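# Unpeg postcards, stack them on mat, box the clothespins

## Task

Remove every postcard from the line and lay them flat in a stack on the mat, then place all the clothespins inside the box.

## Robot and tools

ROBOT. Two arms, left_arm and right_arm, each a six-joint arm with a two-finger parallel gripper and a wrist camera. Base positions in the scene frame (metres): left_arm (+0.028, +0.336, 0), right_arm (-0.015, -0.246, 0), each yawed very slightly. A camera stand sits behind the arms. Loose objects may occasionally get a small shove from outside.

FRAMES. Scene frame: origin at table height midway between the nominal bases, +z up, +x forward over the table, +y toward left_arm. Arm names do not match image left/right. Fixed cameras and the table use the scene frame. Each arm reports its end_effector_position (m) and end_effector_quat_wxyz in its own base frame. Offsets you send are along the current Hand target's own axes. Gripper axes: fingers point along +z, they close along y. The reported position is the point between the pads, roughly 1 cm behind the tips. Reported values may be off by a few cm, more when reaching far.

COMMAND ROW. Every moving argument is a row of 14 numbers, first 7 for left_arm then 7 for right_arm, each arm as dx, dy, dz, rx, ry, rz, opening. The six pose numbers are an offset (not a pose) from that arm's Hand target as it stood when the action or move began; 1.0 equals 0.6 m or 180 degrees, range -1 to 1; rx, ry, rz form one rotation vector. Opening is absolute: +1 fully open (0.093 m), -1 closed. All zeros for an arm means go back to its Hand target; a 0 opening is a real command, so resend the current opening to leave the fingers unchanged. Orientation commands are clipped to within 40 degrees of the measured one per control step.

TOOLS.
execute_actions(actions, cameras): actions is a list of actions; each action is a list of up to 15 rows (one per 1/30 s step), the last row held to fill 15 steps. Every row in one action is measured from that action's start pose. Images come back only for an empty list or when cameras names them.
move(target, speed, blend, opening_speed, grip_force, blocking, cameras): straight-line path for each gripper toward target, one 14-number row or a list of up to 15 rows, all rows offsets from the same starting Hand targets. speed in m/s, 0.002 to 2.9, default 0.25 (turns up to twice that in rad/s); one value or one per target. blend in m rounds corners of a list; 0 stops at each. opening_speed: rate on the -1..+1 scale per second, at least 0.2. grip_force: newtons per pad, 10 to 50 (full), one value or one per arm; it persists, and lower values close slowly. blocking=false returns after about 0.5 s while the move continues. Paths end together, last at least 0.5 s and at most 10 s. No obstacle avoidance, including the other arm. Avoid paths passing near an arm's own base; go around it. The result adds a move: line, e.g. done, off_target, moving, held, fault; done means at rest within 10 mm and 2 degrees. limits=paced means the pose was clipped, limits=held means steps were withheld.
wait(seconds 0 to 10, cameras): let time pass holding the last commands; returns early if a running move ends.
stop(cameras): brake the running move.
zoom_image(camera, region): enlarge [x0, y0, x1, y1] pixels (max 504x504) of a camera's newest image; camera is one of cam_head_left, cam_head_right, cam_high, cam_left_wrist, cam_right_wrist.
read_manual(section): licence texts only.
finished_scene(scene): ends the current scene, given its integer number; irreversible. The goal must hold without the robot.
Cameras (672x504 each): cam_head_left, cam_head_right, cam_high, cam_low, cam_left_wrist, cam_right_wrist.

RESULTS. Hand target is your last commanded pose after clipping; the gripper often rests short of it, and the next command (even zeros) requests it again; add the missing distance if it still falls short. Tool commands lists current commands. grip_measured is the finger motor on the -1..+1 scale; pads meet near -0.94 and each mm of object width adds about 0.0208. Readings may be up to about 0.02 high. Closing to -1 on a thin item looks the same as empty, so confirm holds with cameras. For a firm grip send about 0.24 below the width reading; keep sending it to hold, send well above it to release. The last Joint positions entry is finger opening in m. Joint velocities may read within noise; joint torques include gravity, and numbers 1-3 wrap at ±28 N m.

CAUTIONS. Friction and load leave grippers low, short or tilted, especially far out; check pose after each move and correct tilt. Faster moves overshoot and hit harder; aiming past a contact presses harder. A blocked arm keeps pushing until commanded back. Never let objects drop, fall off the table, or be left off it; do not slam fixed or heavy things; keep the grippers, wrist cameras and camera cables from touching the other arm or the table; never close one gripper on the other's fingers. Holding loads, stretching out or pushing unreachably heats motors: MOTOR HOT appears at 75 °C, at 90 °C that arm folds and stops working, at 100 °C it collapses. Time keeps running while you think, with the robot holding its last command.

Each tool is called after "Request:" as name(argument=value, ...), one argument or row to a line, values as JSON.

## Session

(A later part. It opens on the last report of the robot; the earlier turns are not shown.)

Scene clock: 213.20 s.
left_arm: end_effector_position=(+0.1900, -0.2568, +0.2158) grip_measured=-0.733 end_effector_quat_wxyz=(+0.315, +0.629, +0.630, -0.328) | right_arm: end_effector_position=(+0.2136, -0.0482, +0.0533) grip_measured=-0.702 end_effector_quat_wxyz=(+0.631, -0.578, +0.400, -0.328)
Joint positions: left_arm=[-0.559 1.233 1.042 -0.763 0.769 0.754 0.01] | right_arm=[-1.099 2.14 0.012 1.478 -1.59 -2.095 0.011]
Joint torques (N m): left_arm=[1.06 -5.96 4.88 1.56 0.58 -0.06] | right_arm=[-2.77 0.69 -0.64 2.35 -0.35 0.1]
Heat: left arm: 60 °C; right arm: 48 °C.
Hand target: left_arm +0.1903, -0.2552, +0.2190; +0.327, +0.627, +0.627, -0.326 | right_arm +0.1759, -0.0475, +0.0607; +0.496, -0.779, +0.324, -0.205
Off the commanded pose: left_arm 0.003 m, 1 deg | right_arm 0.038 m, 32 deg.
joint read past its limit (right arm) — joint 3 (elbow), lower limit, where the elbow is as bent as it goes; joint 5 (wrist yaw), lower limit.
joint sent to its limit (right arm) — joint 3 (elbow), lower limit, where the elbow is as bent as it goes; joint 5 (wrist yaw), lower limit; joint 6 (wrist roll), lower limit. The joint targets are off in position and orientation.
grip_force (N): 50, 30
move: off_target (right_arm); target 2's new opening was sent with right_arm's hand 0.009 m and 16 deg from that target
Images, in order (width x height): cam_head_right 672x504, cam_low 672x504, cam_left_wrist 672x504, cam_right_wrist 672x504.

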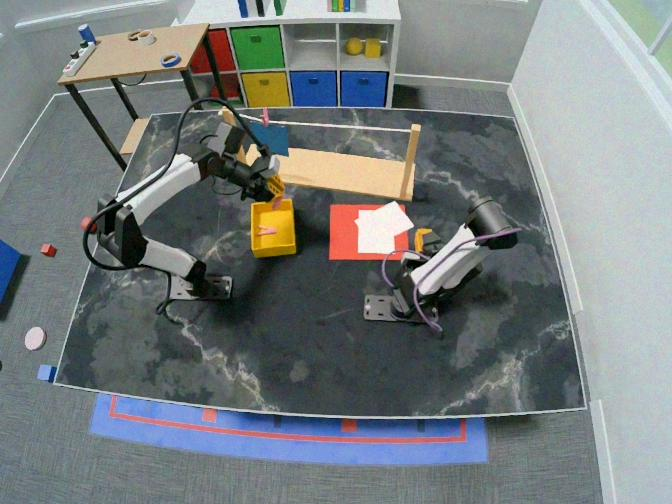

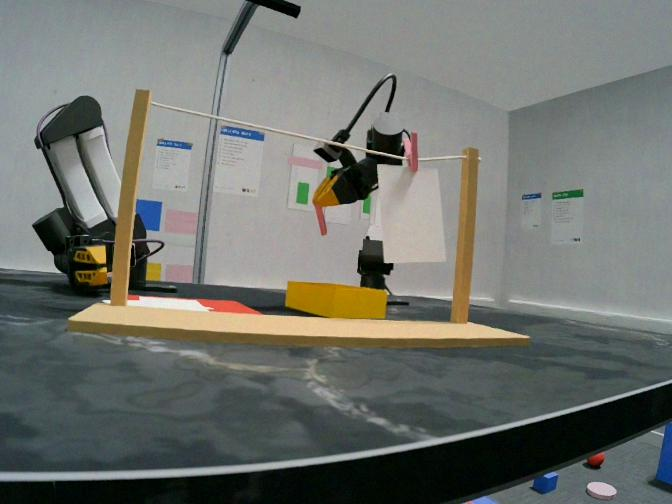

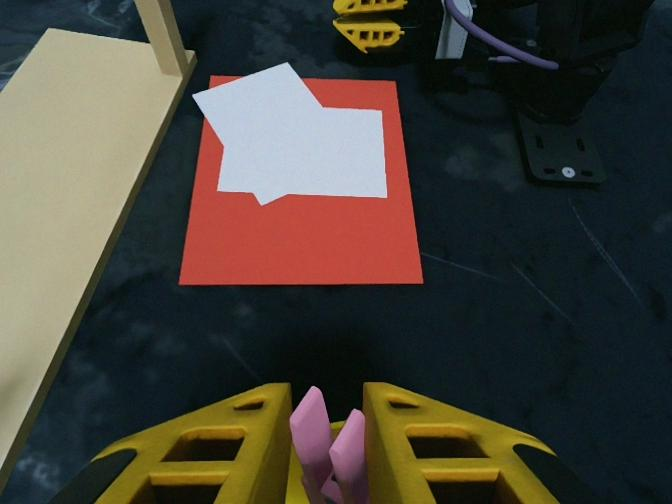

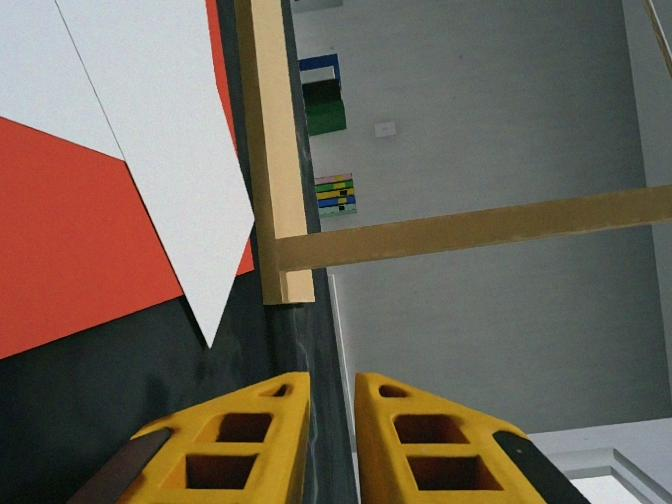

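Request:
move(
  target=[
    [0.096,0,0.067,0,0,0,-1,0.03,-0.2,-0.02,0,0,0,-0.7],
    [0.175,0,0.123,0,0,0,-1,0.078,-0.393,-0.024,0.302,0.091,0.518,-0.4],
  ],
  speed=[0.2,0.2],
  blend=[0.03,0],
  cameras=["cam_low","cam_head_right","cam_left_wrist"],
)

Scene clock: 222.33 s.
left_arm: end_effector_position=(+0.1891, -0.2563, +0.0952) grip_measured=-0.733 end_effector_quat_wxyz=(+0.327, +0.630, +0.625, -0.326) | right_arm: end_effector_position=(+0.2699, -0.0189, +0.2673) grip_measured=-0.402 end_effector_quat_wxyz=(+0.701, -0.004, +0.713, +0.001)
Joint positions: left_arm=[-0.559 1.327 0.596 -0.194 0.769 0.752 0.01] | right_arm=[-0.194 0.442 0.382 0.041 -0.2 -0.008 0.026]
Joint torques (N m): left_arm=[0.77 -2.77 4.7 1.58 0.59 -0.11] | right_arm=[0.59 2.03 9.33 2.5 0.12 0.23]
Heat: left arm: 58 °C; right arm: 49 °C.
Hand target: left_arm +0.1904, -0.2556, +0.0905; +0.327, +0.627, +0.627, -0.326 | right_arm +0.2708, -0.0193, +0.2804; +0.707, +0.000, +0.708, -0.001
Off the commanded pose: left_arm 0.005 m, 0 deg | right_arm 0.013 m, 1 deg.
grip_force (N): 50, 30
move: off_target (right_arm); target 2's new opening was sent with right_arm's hand 0.013 m and 1 deg from that target
Images, in order (width x height): cam_head_right 672x504, cam_low 672x504, cam_left_wrist 672x504.

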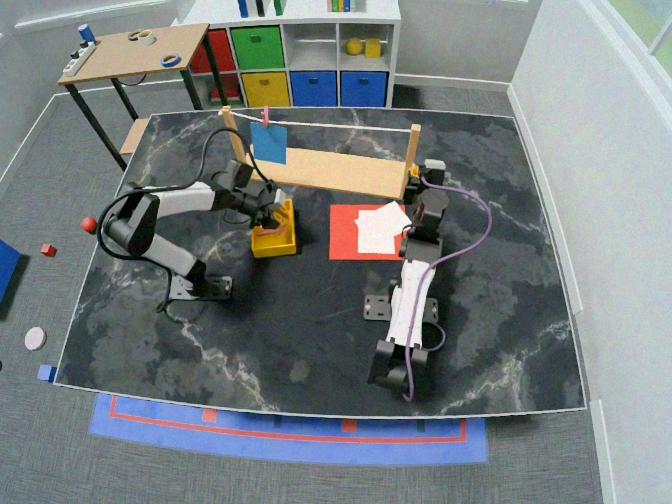

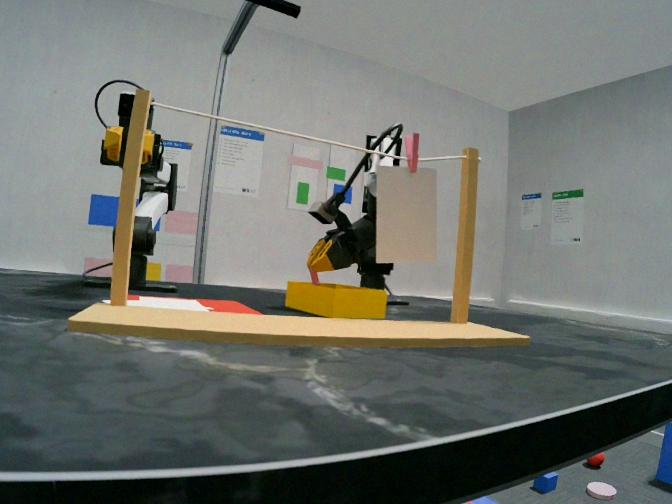

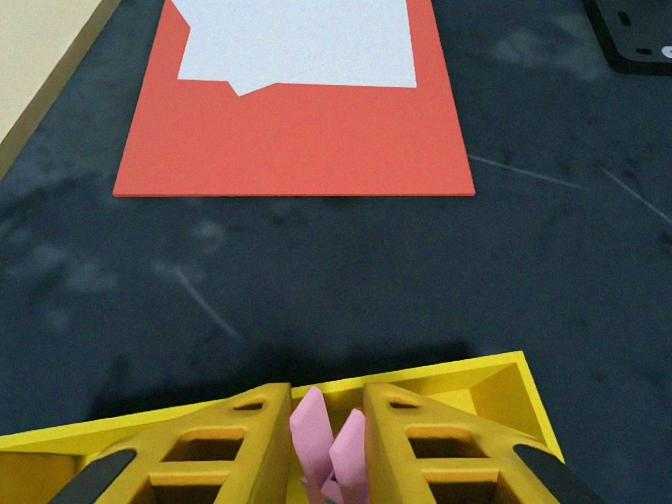

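Request:
move(
  target=[
    [0.056,0,-0.022,0,0,0,-1,0,0,0,0,0,0,-0.4],
    [0.056,0,-0.022,0,0,0,0,0,0,0,0,0,0,-0.4],
    [-0.108,0,-0.137,0,0,0,0,0,0,0,0,0,0,-0.4],
    [-0.275,0.1,-0.508,0,0,0,1,0,0,0,0,0,0,-0.4],
  ],
  speed=[0.12,0.15,0.15,0.3],
  opening_speed=1.5,
  blend=[0,0,0.02,0],
  cameras=["cam_head_right","cam_right_wrist"],
)

Scene clock: 229.80 s.
left_arm: end_effector_position=(+0.2524, -0.1010, +0.3955) grip_measured=+1.000 end_effector_quat_wxyz=(+0.478, +0.534, +0.661, -0.224) | right_arm: end_effector_position=(+0.2699, -0.0189, +0.2673) grip_measured=-0.402 end_effector_quat_wxyz=(+0.701, -0.004, +0.713, +0.001)
Joint positions: left_arm=[0.184 1.353 1.821 -1.546 1.044 1.256 0.093] | right_arm=[-0.194 0.442 0.382 0.041 -0.2 -0.008 0.026]
Joint torques (N m): left_arm=[0.98 -3.02 5.91 0.91 0.9 -0.04] | right_arm=[0.59 1.98 9.35 2.49 0.11 0.24]
Heat: left arm: 56 °C; right arm: 49 °C.
Hand target: left_arm +0.2501, -0.1002, +0.4005; +0.327, +0.627, +0.627, -0.326 | right_arm +0.2708, -0.0193, +0.2804; +0.707, +0.000, +0.708, -0.001
Off the commanded pose: left_arm 0.006 m, 24 deg | right_arm 0.013 m, 1 deg.
joint sent to its limit (left arm) — joint 4 (wrist pitch), lower limit. The joint targets are off in orientation, not in position.
grip_force (N): 50, 30
move: off_target (left_arm, right_arm); target 4's new opening was sent with left_arm's hand 0.006 m and 24 deg from that target
Images, in order (width x height): cam_head_right 672x504, cam_right_wrist 672x504.

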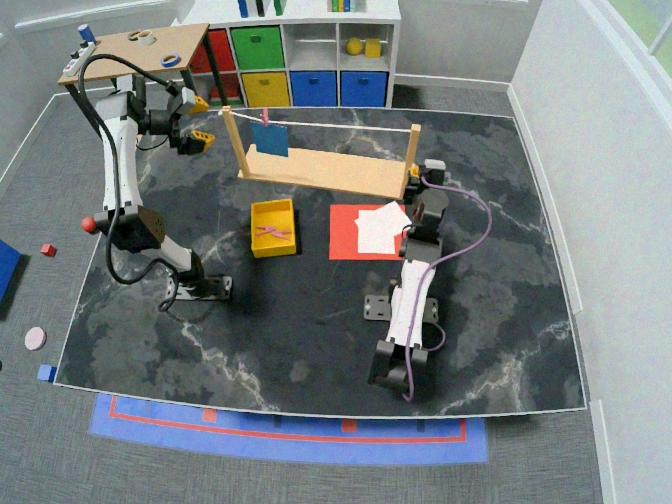

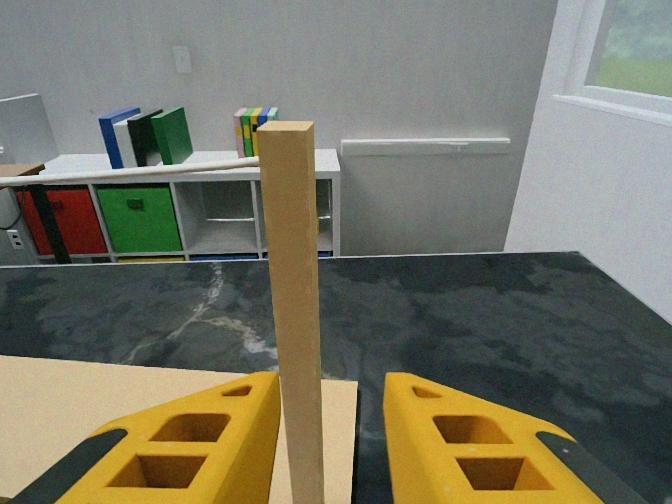

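Request:
move(
  target=[0,0,0,0,0,0,1,0.192,0.474,0.135,-0.289,0,0,-0.4],
  speed=0.3,
  cameras=["cam_low","cam_right_wrist","cam_left_wrist"],
)

Scene clock: 232.67 s.
left_arm: end_effector_position=(+0.2524, -0.1010, +0.3955) grip_measured=+1.000 end_effector_quat_wxyz=(+0.478, +0.534, +0.661, -0.224) | right_arm: end_effector_position=(+0.3485, +0.2590, +0.1583) grip_measured=-0.402 end_effector_quat_wxyz=(+0.629, -0.307, +0.646, +0.303)
Joint positions: left_arm=[0.184 1.353 1.821 -1.546 1.044 1.256 0.093] | right_arm=[0.485 1.726 0.502 1.198 -0.408 -0.005 0.026]
Joint torques (N m): left_arm=[1.21 -2.99 5.81 0.88 0.83 -0.1] | right_arm=[0.44 -5.53 6.52 2.61 -0.11 0.22]
Heat: left arm: 55 °C; right arm: 50 °C.
Hand target: left_arm +0.2501, -0.1002, +0.4005; +0.327, +0.627, +0.627, -0.326 | right_arm +0.3518, +0.2650, +0.1647; +0.635, -0.310, +0.636, +0.310
Off the commanded pose: left_arm 0.006 m, 24 deg | right_arm 0.009 m, 2 deg.
joint sent to its limit (left arm) — joint 4 (wrist pitch), lower limit. The joint targets are off in orientation, not in position.
grip_force (N): 50, 30
move: off_target (left_arm)
Images, in order (width x height): cam_low 672x504, cam_left_wrist 672x504, cam_right_wrist 672x504.

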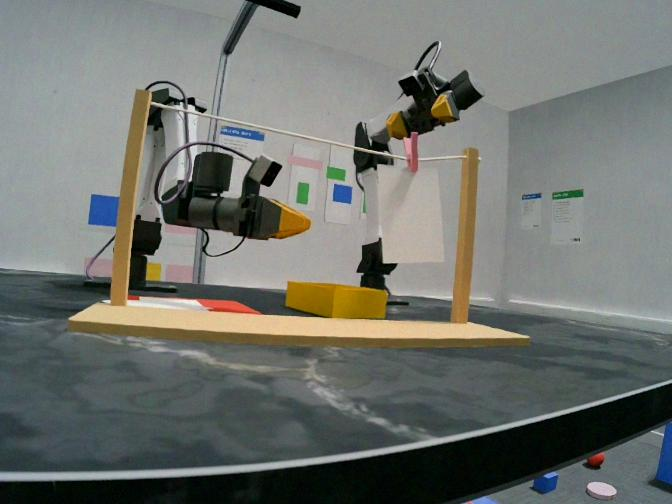

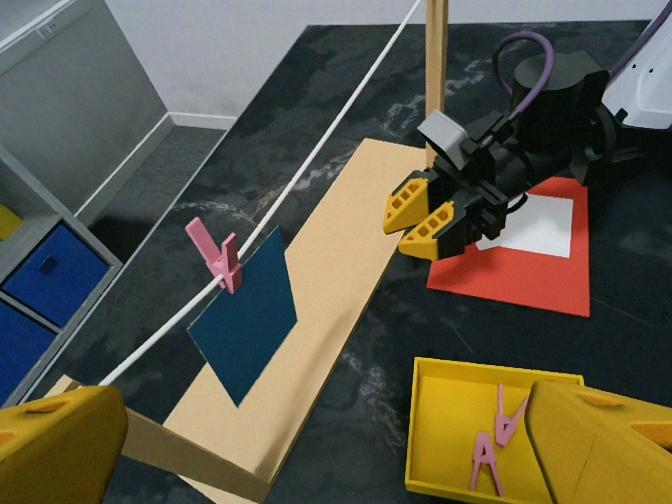

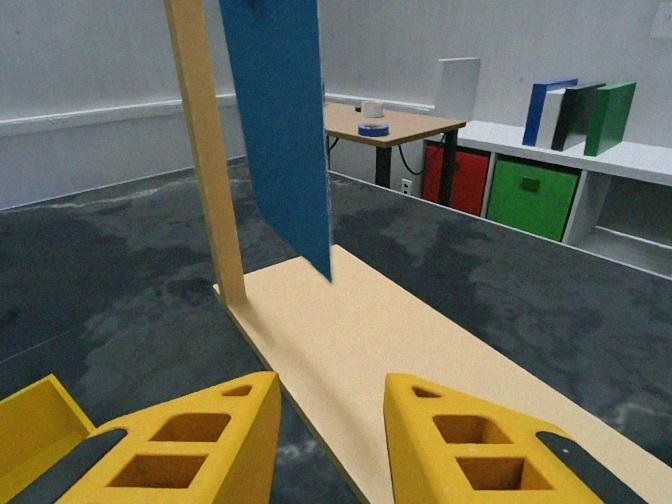

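Request:
move(
  target=[0,0,0,0,0,0,1,0.01,0,0.12,0,0,0,-0.4],
  speed=0.15,
  cameras=["cam_low","cam_right_wrist"],
)

Scene clock: 234.27 s.
left_arm: end_effector_position=(+0.2524, -0.1010, +0.3955) grip_measured=+1.000 end_effector_quat_wxyz=(+0.478, +0.534, +0.661, -0.224) | right_arm: end_effector_position=(+0.3902, +0.3180, +0.1568) grip_measured=-0.402 end_effector_quat_wxyz=(+0.632, -0.315, +0.636, +0.311)
Joint positions: left_arm=[0.184 1.353 1.821 -1.546 1.044 1.256 0.093] | right_arm=[0.569 1.942 0.778 1.157 -0.348 -0.005 0.026]
Joint torques (N m): left_arm=[1.02 -3.17 5.61 0.86 0.87 -0.08] | right_arm=[0.39 -7.9 6.84 2.47 0.11 0.22]
Heat: left arm: 55 °C; right arm: 50 °C.
Hand target: left_arm +0.2501, -0.1002, +0.4005; +0.327, +0.627, +0.627, -0.326 | right_arm +0.3961, +0.3217, +0.1585; +0.635, -0.310, +0.636, +0.310
Off the commanded pose: left_arm 0.006 m, 24 deg | right_arm 0.007 m, 1 deg.
joint sent to its limit (left arm) — joint 4 (wrist pitch), lower limit. The joint targets are off in orientation, not in position.
grip_force (N): 50, 30
move: off_target (left_arm)
Images, in order (width x height): cam_low 672x504, cam_right_wrist 672x504.

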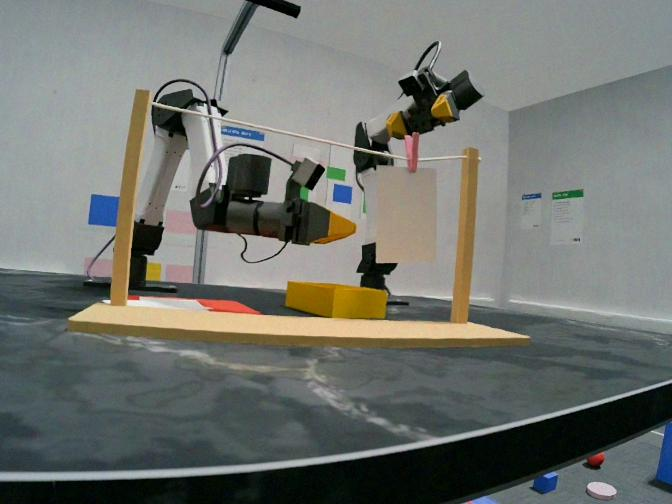

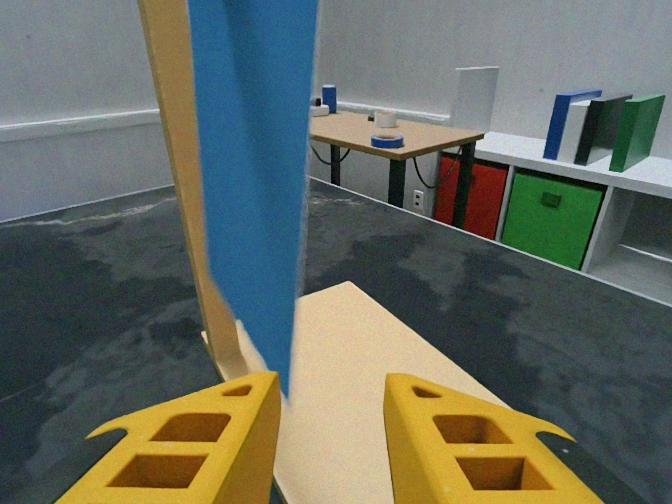

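Request:
move(
  target=[
    [0,0,0,0,0,0,1,0.006,0.025,0,0,0,0,-0.4],
    [0,0,0,0,0,0,1,0.004,0.022,0.068,0,0,0,-0.4],
  ],
  speed=0.15,
  cameras=["cam_low","cam_right_wrist"],
)

Scene clock: 236.37 s.
left_arm: end_effector_position=(+0.2524, -0.1010, +0.3955) grip_measured=+1.000 end_effector_quat_wxyz=(+0.478, +0.534, +0.661, -0.224) | right_arm: end_effector_position=(+0.4055, +0.3579, +0.1561) grip_measured=-0.402 end_effector_quat_wxyz=(+0.634, -0.315, +0.635, +0.311)
Joint positions: left_arm=[0.184 1.353 1.821 -1.546 1.044 1.256 0.093] | right_arm=[0.637 2.04 0.935 1.102 -0.28 -0.005 0.026]
Joint torques (N m): left_arm=[1.01 -3.1 5.79 0.86 0.88 -0.07] | right_arm=[0.42 -8.79 7.06 2.48 0.12 0.22]
Heat: left arm: 54 °C; right arm: 50 °C.
Hand target: left_arm +0.2501, -0.1002, +0.4005; +0.327, +0.627, +0.627, -0.326 | right_arm +0.4109, +0.3619, +0.1561; +0.635, -0.310, +0.636, +0.310
Off the commanded pose: left_arm 0.006 m, 24 deg | right_arm 0.007 m, 1 deg.
joint sent to its limit (left arm) — joint 4 (wrist pitch), lower limit. The joint targets are off in orientation, not in position.
grip_force (N): 50, 30
move: off_target (left_arm)
Images, in order (width x height): cam_low 672x504, cam_right_wrist 672x504.

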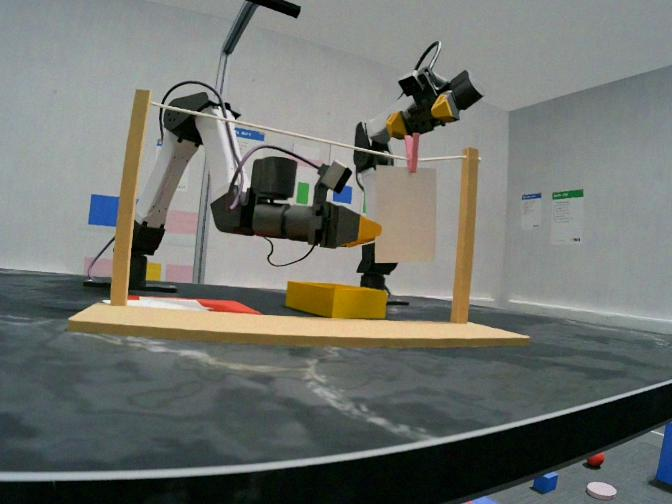

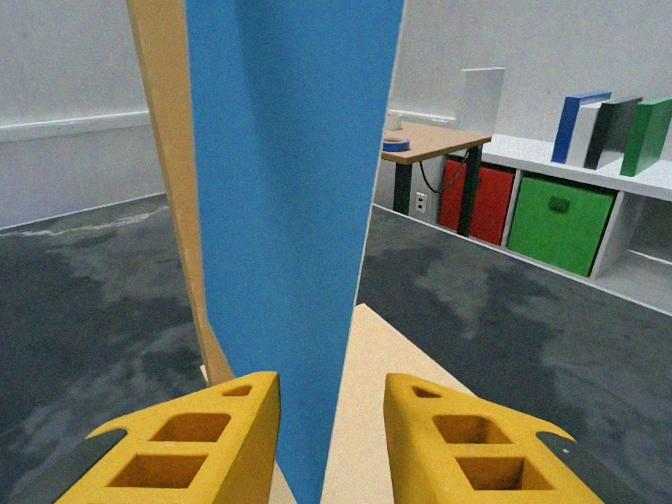

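Request:
move(
  target=[
    [0,0,0,0,0,0,1,0,0,0,0,0,0,-0.96],
    [0,0,0,0,0,0,1,0,0.005,0.004,-0.24,0,0,-0.96],
  ],
  speed=0.12,
  grip_force=[50,18],
  cameras=["cam_low","cam_right_wrist","cam_left_wrist"],
)

Scene clock: 243.67 s.
left_arm: end_effector_position=(+0.2524, -0.1010, +0.3955) grip_measured=+1.000 end_effector_quat_wxyz=(+0.478, +0.534, +0.661, -0.224) | right_arm: end_effector_position=(+0.4056, +0.3645, +0.1563) grip_measured=-0.954 end_effector_quat_wxyz=(-0.478, +0.520, -0.480, -0.520)
Joint positions: left_arm=[0.184 1.353 1.821 -1.546 1.044 1.256 0.093] | right_arm=[0.438 2.279 1.367 0.908 -1.215 -0.002 0]
Joint torques (N m): left_arm=[1.18 -3.17 5.91 0.87 0.86 -0.08] | right_arm=[-0.35 -11.04 7.68 1.87 -0.1 0.18]
Heat: left arm: 53 °C; right arm: 51 °C.
Hand target: left_arm +0.2501, -0.1002, +0.4005; +0.327, +0.627, +0.627, -0.326 | right_arm +0.4099, +0.3657, +0.1561; -0.476, +0.522, -0.477, -0.522
Off the commanded pose: left_arm 0.006 m, 24 deg | right_arm 0.005 m, 0 deg.
joint sent to its limit (left arm) — joint 4 (wrist pitch), lower limit. The joint targets are off in orientation, not in position.
grip_force (N): 50, 18
move: off_target (left_arm)
Images, in order (width x height): cam_low 672x504, cam_left_wrist 672x504, cam_right_wrist 672x504.

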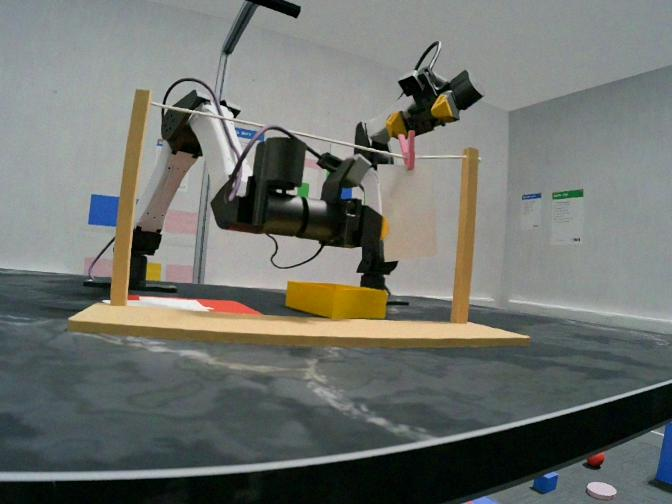

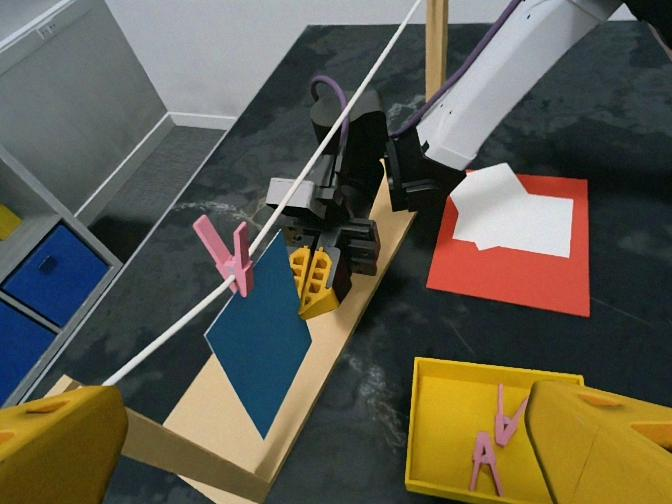

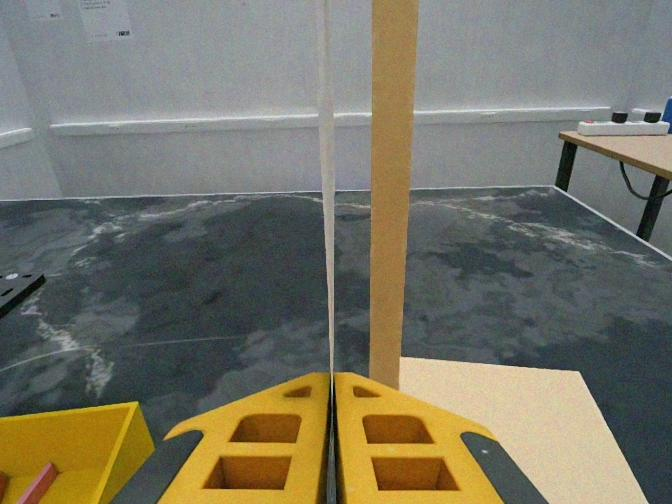

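Request:
move(
  target=[0.008,0.178,0.085,0,0,0,1,0,0,0,0,0,0,-0.96],
  speed=0.2,
  cameras=["cam_low","cam_left_wrist"],
)

Scene clock: 247.27 s.
left_arm: end_effector_position=(+0.3546, -0.1385, +0.3668) grip_measured=+1.000 end_effector_quat_wxyz=(+0.421, +0.571, +0.643, -0.288) | right_arm: end_effector_position=(+0.4055, +0.3645, +0.1562) grip_measured=-0.954 end_effector_quat_wxyz=(-0.478, +0.520, -0.480, -0.520)
Joint positions: left_arm=[0.016 1.82 2.199 -1.555 1.025 1.245 0.093] | right_arm=[0.438 2.279 1.367 0.907 -1.215 -0.002 0]
Joint torques (N m): left_arm=[-0.06 -6.9 6.6 0.83 0.61 -0.05] | right_arm=[-0.35 -11.08 7.65 1.9 -0.13 0.18]
Heat: left arm: 53 °C; right arm: 51 °C.
Hand target: left_arm +0.3570, -0.1392, +0.3674; +0.327, +0.627, +0.627, -0.326 | right_arm +0.4099, +0.3657, +0.1561; -0.476, +0.522, -0.477, -0.522
Off the commanded pose: left_arm 0.003 m, 13 deg | right_arm 0.005 m, 0 deg.
joint sent to its limit (left arm) — joint 4 (wrist pitch), lower limit. The joint targets are off in orientation, not in position.
grip_force (N): 50, 18
move: off_target (left_arm)
Images, in order (width x height): cam_low 672x504, cam_left_wrist 672x504.

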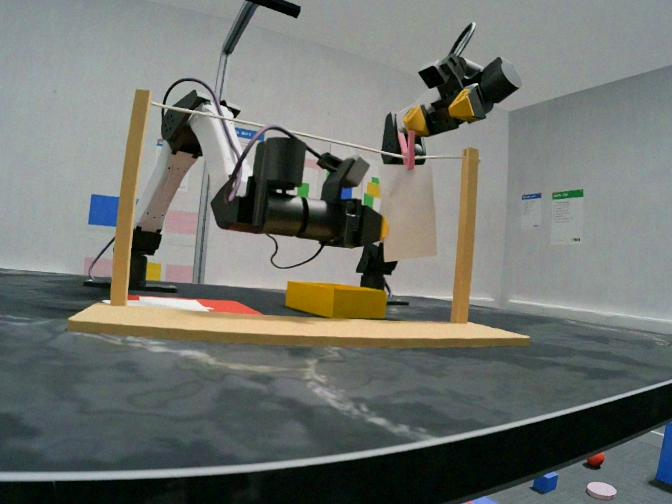

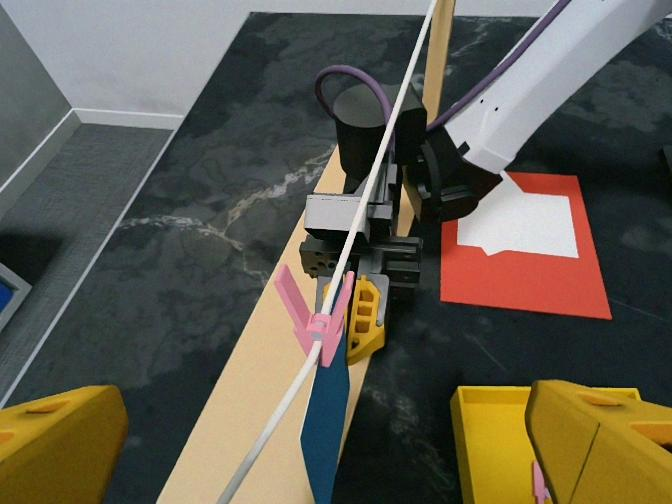

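Request:
move(
  target=[0.005,0.043,0.138,0,0,0,1,0,0,0,0,0,0,-0.96],
  speed=0.12,
  cameras=["cam_low","cam_left_wrist"],
)

Scene clock: 249.73 s.
left_arm: end_effector_position=(+0.3789, -0.2049, +0.3198) grip_measured=+1.000 end_effector_quat_wxyz=(+0.351, +0.615, +0.628, -0.323) | right_arm: end_effector_position=(+0.4055, +0.3645, +0.1562) grip_measured=-0.954 end_effector_quat_wxyz=(-0.478, +0.520, -0.480, -0.520)
Joint positions: left_arm=[-0.17 2.036 2.348 -1.555 0.958 1.209 0.093] | right_arm=[0.438 2.279 1.367 0.907 -1.215 -0.002 0]
Joint torques (N m): left_arm=[0.27 -8.4 6.75 0.74 0.58 -0.1] | right_arm=[-0.35 -11.1 7.68 1.89 -0.13 0.18]
Heat: left arm: 53 °C; right arm: 51 °C.
Hand target: left_arm +0.3828, -0.2054, +0.3176; +0.327, +0.627, +0.627, -0.326 | right_arm +0.4099, +0.3657, +0.1561; -0.476, +0.522, -0.477, -0.522
Off the commanded pose: left_arm 0.005 m, 3 deg | right_arm 0.005 m, 0 deg.
joint sent to its limit (left arm) — joint 4 (wrist pitch), lower limit. The joint targets are off in orientation, not in position.
grip_force (N): 50, 18
move: off_target (left_arm)
Images, in order (width x height): cam_low 672x504, cam_left_wrist 672x504.

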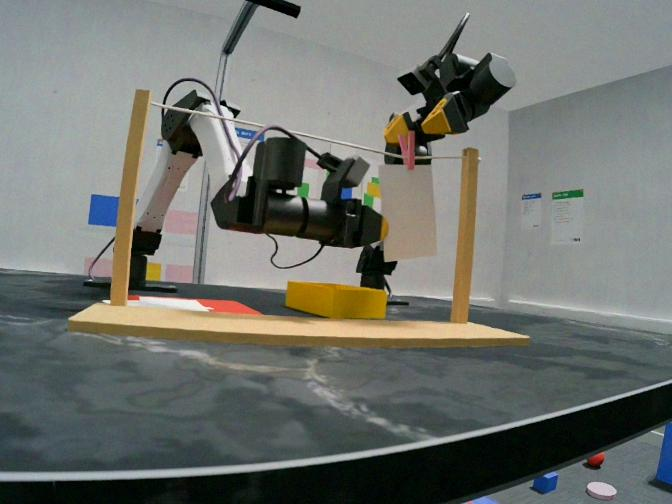

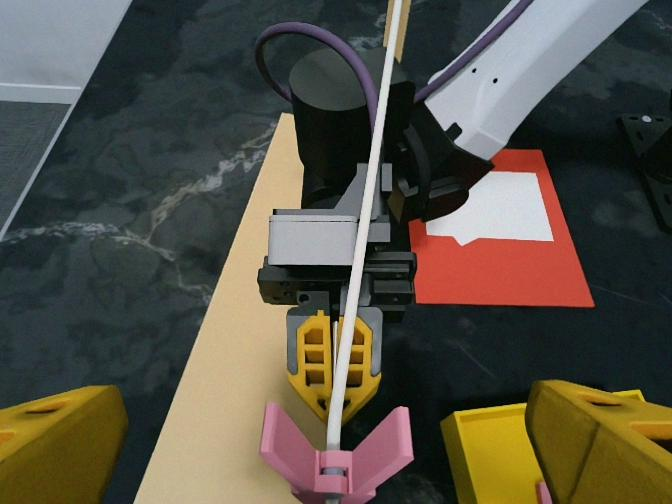

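Request:
move(
  target=[0,0,0,0,0,0,-1,0,0,0,0,0,0,-0.96],
  grip_force=[50,30],
  cameras=["cam_left_wrist"],
)

Request:
move(
  target=[0,0,0,0,0,0,-1,0.08,0,0,0,0,0,-0.96],
  speed=0.08,
  cameras=["cam_left_wrist","cam_low"],
)

Scene clock: 251.23 s.
left_arm: end_effector_position=(+0.3790, -0.2049, +0.3197) grip_measured=-0.841 end_effector_quat_wxyz=(+0.351, +0.615, +0.628, -0.323) | right_arm: end_effector_position=(+0.4054, +0.3645, +0.1558) grip_measured=-0.954 end_effector_quat_wxyz=(-0.476, +0.520, -0.481, -0.521)
Joint positions: left_arm=[-0.17 2.036 2.348 -1.555 0.957 1.209 0.005] | right_arm=[0.438 2.279 1.367 0.904 -1.216 -0.002 0]
Joint torques (N m): left_arm=[0.23 -8.4 6.89 0.74 0.55 -0.05] | right_arm=[-0.34 -11.06 7.64 1.94 -0.12 0.19]
Heat: left arm: 53 °C; right arm: 51 °C.
Hand target: left_arm +0.3828, -0.2054, +0.3176; +0.327, +0.627, +0.627, -0.326 | right_arm +0.4099, +0.3657, +0.1561; -0.476, +0.522, -0.477, -0.522
Off the commanded pose: left_arm 0.004 m, 3 deg | right_arm 0.005 m, 1 deg.
joint sent to its limit (left arm) — joint 4 (wrist pitch), lower limit. The joint targets are off in orientation, not in position.
grip_force (N): 50, 30
move: off_target (left_arm)
Images, in order (width x height): cam_left_wrist 672x504.

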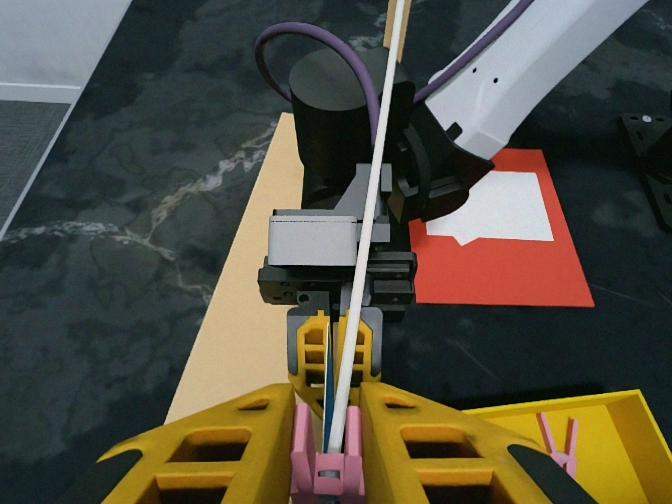

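Scene clock: 252.60 s.
left_arm: end_effector_position=(+0.3790, -0.2049, +0.3197) grip_measured=-0.826 end_effector_quat_wxyz=(+0.351, +0.615, +0.628, -0.323) | right_arm: end_effector_position=(+0.4076, +0.3656, +0.1083) grip_measured=-0.954 end_effector_quat_wxyz=(-0.472, +0.518, -0.485, -0.523)
Joint positions: left_arm=[-0.17 2.036 2.348 -1.555 0.957 1.209 0.006] | right_arm=[0.438 2.403 1.367 1.014 -1.216 -0.002 0]
Joint torques (N m): left_arm=[0.1 -8.38 6.67 0.78 0.51 -0.09] | right_arm=[-0.32 -11.7 6.2 2.1 -0.14 0.16]
Heat: left arm: 53 °C; right arm: 51 °C.
Hand target: left_arm +0.3828, -0.2054, +0.3176; +0.327, +0.627, +0.627, -0.326 | right_arm +0.4098, +0.3656, +0.1080; -0.476, +0.522, -0.478, -0.522
Off the commanded pose: left_arm 0.004 m, 3 deg | right_arm 0.002 m, 1 deg.
joint sent to its limit (left arm) — joint 4 (wrist pitch), lower limit. The joint targets are off in orientation, not in position.
grip_force (N): 50, 30
move: off_target (left_arm)
Images, in order (width x height): cam_low 672x504, cam_left_wrist 672x504.

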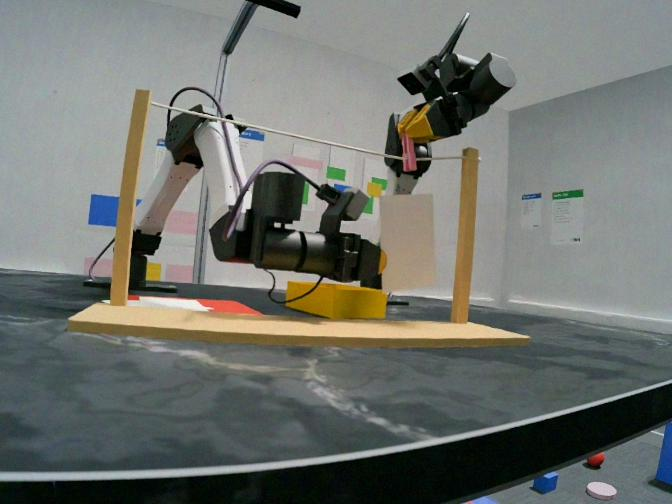

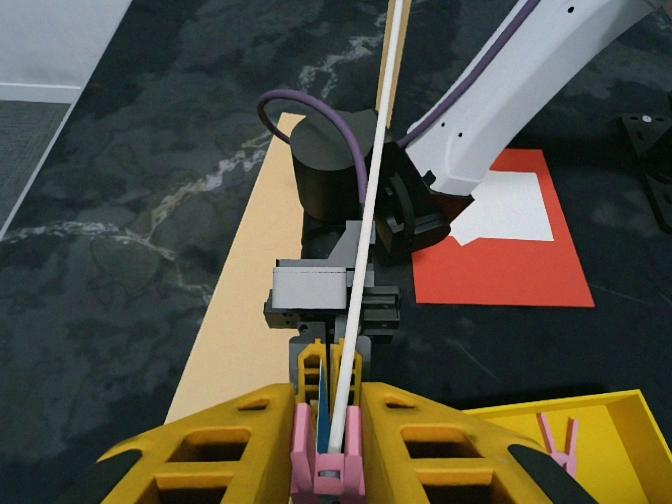

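Request:
move(
  target=[
    [-0.096,0,-0.067,0,0,0,-1,-0.05,0.214,-0.149,0,0,0,-0.96],
    [-0.096,0,-0.067,0,0,0,-1,-0.103,0.3225,-0.533,0.178,0.313,-0.379,-0.96],
  ],
  speed=[0.12,0.22],
  blend=[0.01,0],
  cameras=["cam_left_wrist","cam_low","cam_head_right"],
)

Scene clock: 260.03 s.
left_arm: end_effector_position=(+0.3787, -0.2060, +0.3886) grip_measured=-0.825 end_effector_quat_wxyz=(+0.413, +0.583, +0.630, -0.304) | right_arm: end_effector_position=(+0.2480, +0.0288, +0.1723) grip_measured=-0.955 end_effector_quat_wxyz=(-0.519, +0.715, -0.397, +0.248)
Joint positions: left_arm=[-0.17 2.045 2.609 -1.555 0.969 1.011 0.006] | right_arm=[-0.488 0.74 0.436 -0.371 -1 -2.101 0]
Joint torques (N m): left_arm=[0.98 -7.71 5.83 1.16 0.83 -0.12] | right_arm=[-0.62 -0.65 5.12 1.96 -0.54 0.17]
Heat: left arm: 53 °C; right arm: 51 °C.
Hand target: left_arm +0.3828, -0.2055, +0.3878; +0.327, +0.627, +0.627, -0.327 | right_arm +0.2462, +0.0297, +0.1705; -0.523, +0.719, -0.387, +0.245
Off the commanded pose: left_arm 0.004 m, 11 deg | right_arm 0.003 m, 1 deg.
joint sent to its limit (left arm) — joint 4 (wrist pitch), lower limit. The joint targets are off in orientation, not in position.
joint sent to its limit (right arm) — joint 6 (wrist roll), lower limit. The joint targets still meet the commanded pose.
grip_force (N): 50, 30
move: off_target (left_arm)
Images, in order (width x height): cam_head_right 672x504, cam_low 672x504, cam_left_wrist 672x504.

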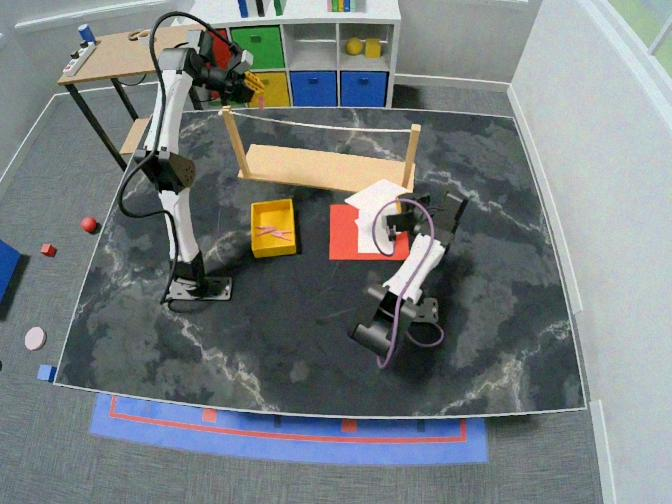

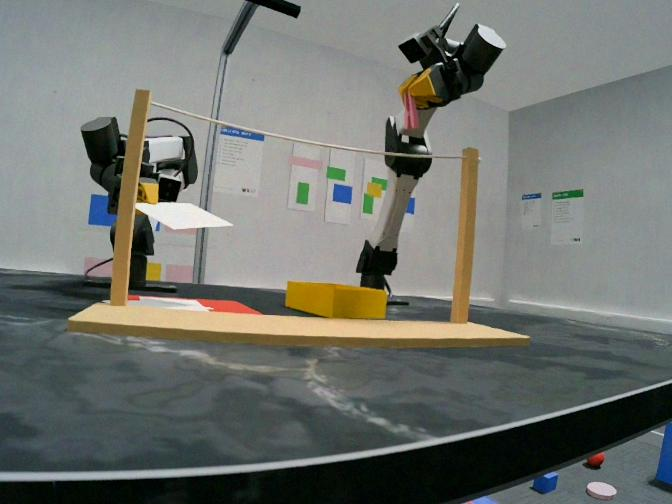

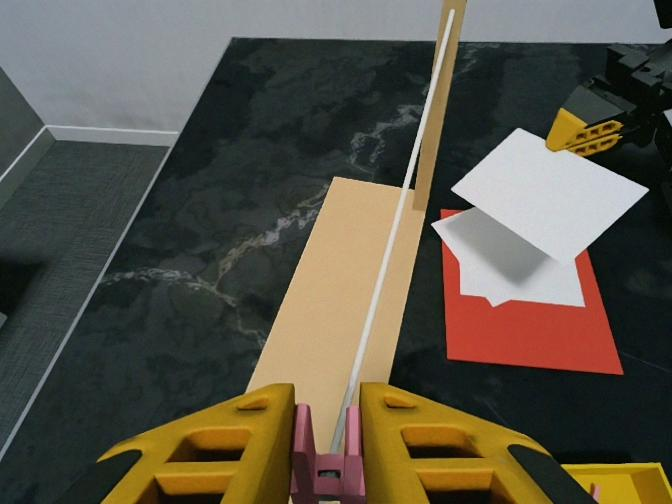

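Request:
move(
  target=[
    [-0.085,-0.183,0.063,0,0,0,-1,-0.008,0.214,0.093,0,0,0,-0.96],
    [-0.085,-0.183,0.063,0,0,0,-1,-0.008,0.214,0.093,0,0,0,-0.7],
    [0,-0.25,0.13,0,0,0,-1,-0.008,0.195,0.0,0,0,0,-0.7],
    [0.201,-0.322,0.202,0,0,0,-1,0.005,-0.05,-0.08,0,0,0,-0.7],
  ],
  speed=[0.15,0.15,0.12,0.2],
  blend=[0,0,0.01,0],
  cameras=["cam_left_wrist","cam_low","cam_head_right"],
)

Scene clock: 266.47 s.
left_arm: end_effector_position=(+0.1896, -0.2370, +0.2163) grip_measured=-0.825 end_effector_quat_wxyz=(+0.314, +0.626, +0.633, -0.329) | right_arm: end_effector_position=(+0.2200, +0.0062, +0.2054) grip_measured=-0.702 end_effector_quat_wxyz=(-0.542, +0.657, -0.436, +0.289)
Joint positions: left_arm=[-0.483 1.208 1.038 -0.847 0.81 0.835 0.006] | right_arm=[-0.752 0.566 0.476 -0.581 -1.166 -2.106 0.011]
Joint torques (N m): left_arm=[1.1 -5.34 4.92 1.43 0.59 -0.01] | right_arm=[0.65 1.65 8.69 1.57 -0.33 0.21]
Heat: left arm: 54 °C; right arm: 51 °C.
Hand target: left_arm +0.1897, -0.2357, +0.2193; +0.327, +0.627, +0.627, -0.326 | right_arm +0.2207, +0.0049, +0.2147; -0.523, +0.719, -0.387, +0.245
Off the commanded pose: left_arm 0.003 m, 2 deg | right_arm 0.009 m, 11 deg.
joint sent to its limit (right arm) — joint 6 (wrist roll), lower limit. The joint targets are off in orientation, not in position.
grip_force (N): 50, 30
move: off_target (right_arm); target 2's new opening was sent with right_arm's hand 0.008 m and 3 deg from that target
Images, in order (width x height): cam_head_right 672x504, cam_low 672x504, cam_left_wrist 672x504.

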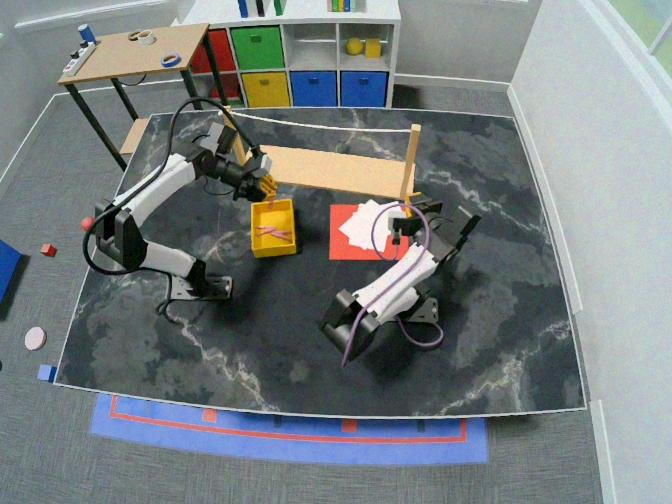

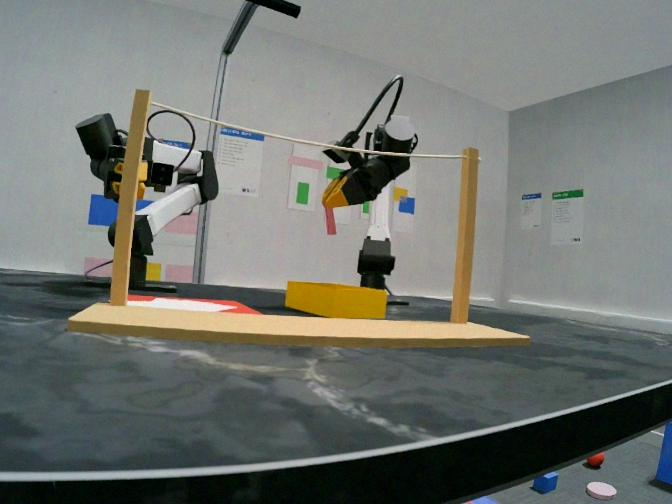

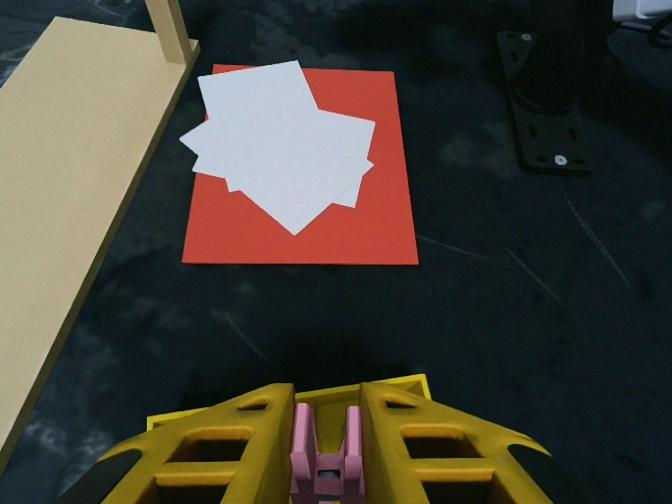

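Request:
move(
  target=[
    [0.205,-0.01,0.143,0,0,0,-1,0,0,0,0,0,0,-0.9],
    [0.205,-0.01,0.143,0,0,0,0,0,0,0,0,0,0,-0.9],
    [0.05,-0.01,0.03,0,0,0,0,0,0,0,0,0,0,-0.9],
    [0,0.0,-0.35,0,0,0,0,0,0,0,0,0,0,-1],
  ],
  speed=[0.18,0.15,0.15,0.25],
  opening_speed=1.5,
  blend=[0,0,0.02,0],
  cameras=["cam_left_wrist","cam_head_right","cam_right_wrist"],
)

Scene clock: 273.90 s.
left_arm: end_effector_position=(+0.1918, -0.0643, +0.3347) grip_measured=-0.003 end_effector_quat_wxyz=(+0.462, +0.515, +0.715, -0.102) | right_arm: end_effector_position=(+0.2200, +0.0062, +0.2053) grip_measured=-0.980 end_effector_quat_wxyz=(-0.542, +0.657, -0.437, +0.289)
Joint positions: left_arm=[0.39 0.998 1.438 -1.546 0.904 1.41 0.045] | right_arm=[-0.752 0.566 0.476 -0.582 -1.166 -2.106 0]
Joint torques (N m): left_arm=[-0.36 0.4 6.69 0.85 0.53 0.01] | right_arm=[0.49 1.47 8.59 1.64 -0.3 0.21]
Heat: left arm: 52 °C; right arm: 51 °C.
Hand target: left_arm +0.1896, -0.0636, +0.3396; +0.327, +0.627, +0.627, -0.326 | right_arm +0.2213, +0.0057, +0.2145; -0.539, +0.660, -0.431, +0.295 (not the last commanded pose)
Off the commanded pose: left_arm 0.005 m, 34 deg | right_arm 0.009 m, 11 deg.
joint sent to its limit (left arm) — joint 4 (wrist pitch), lower limit. The joint targets are off in orientation, not in position.
grip_force (N): 50, 30
move: off_target (left_arm, right_arm); target 4's new opening was sent with right_arm's hand 0.009 m and 11 deg from that target
Images, in order (width x height): cam_head_right 672x504, cam_left_wrist 672x504, cam_right_wrist 672x504.

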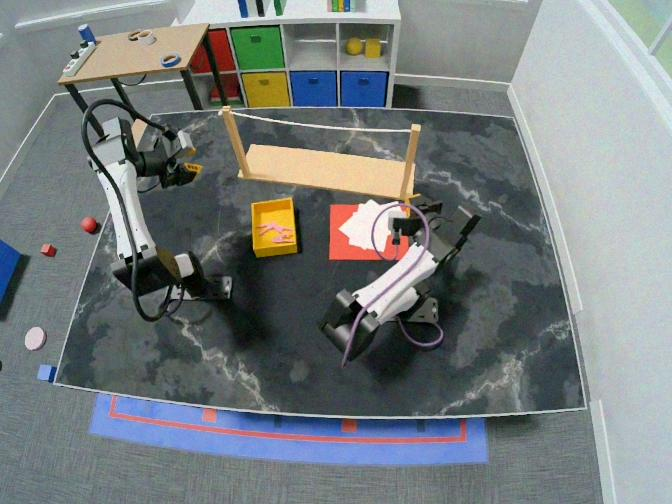

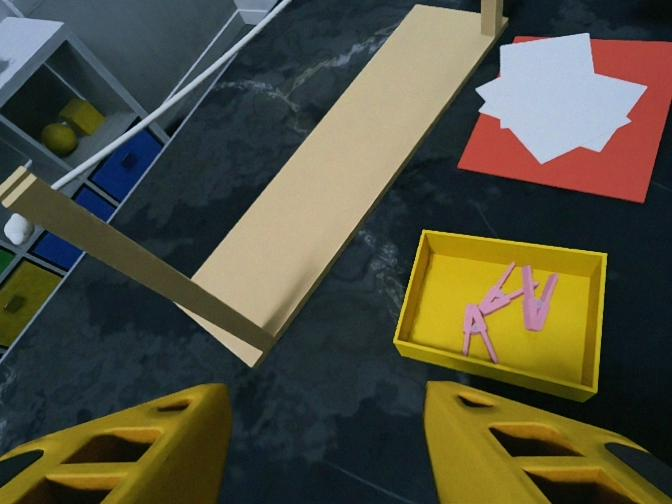

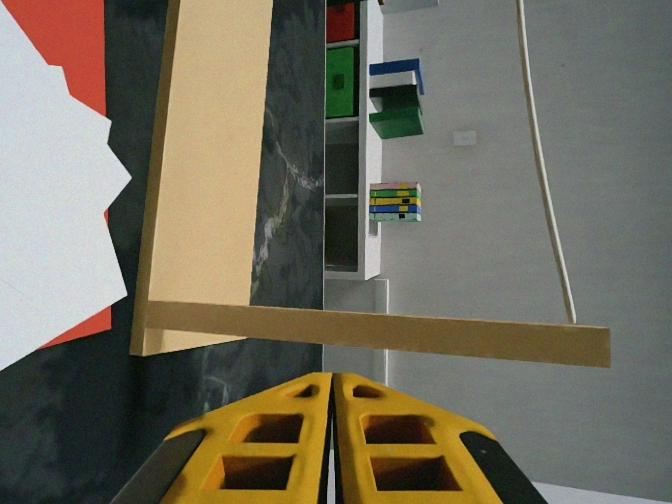

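Request:
zoom_image(
  camera="cam_left_wrist",
  region=[440, 10, 672, 210],
)

Scaled by 2.172 from the camera's 672x504 image, which has a finer 960x720 frame.

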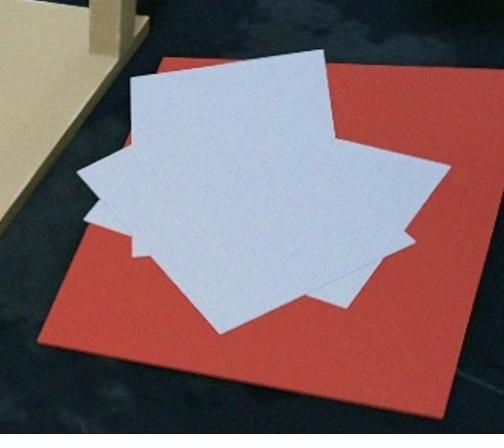

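Request:
finished_scene(
  scene=1,
)

The scene is finished: the task was done.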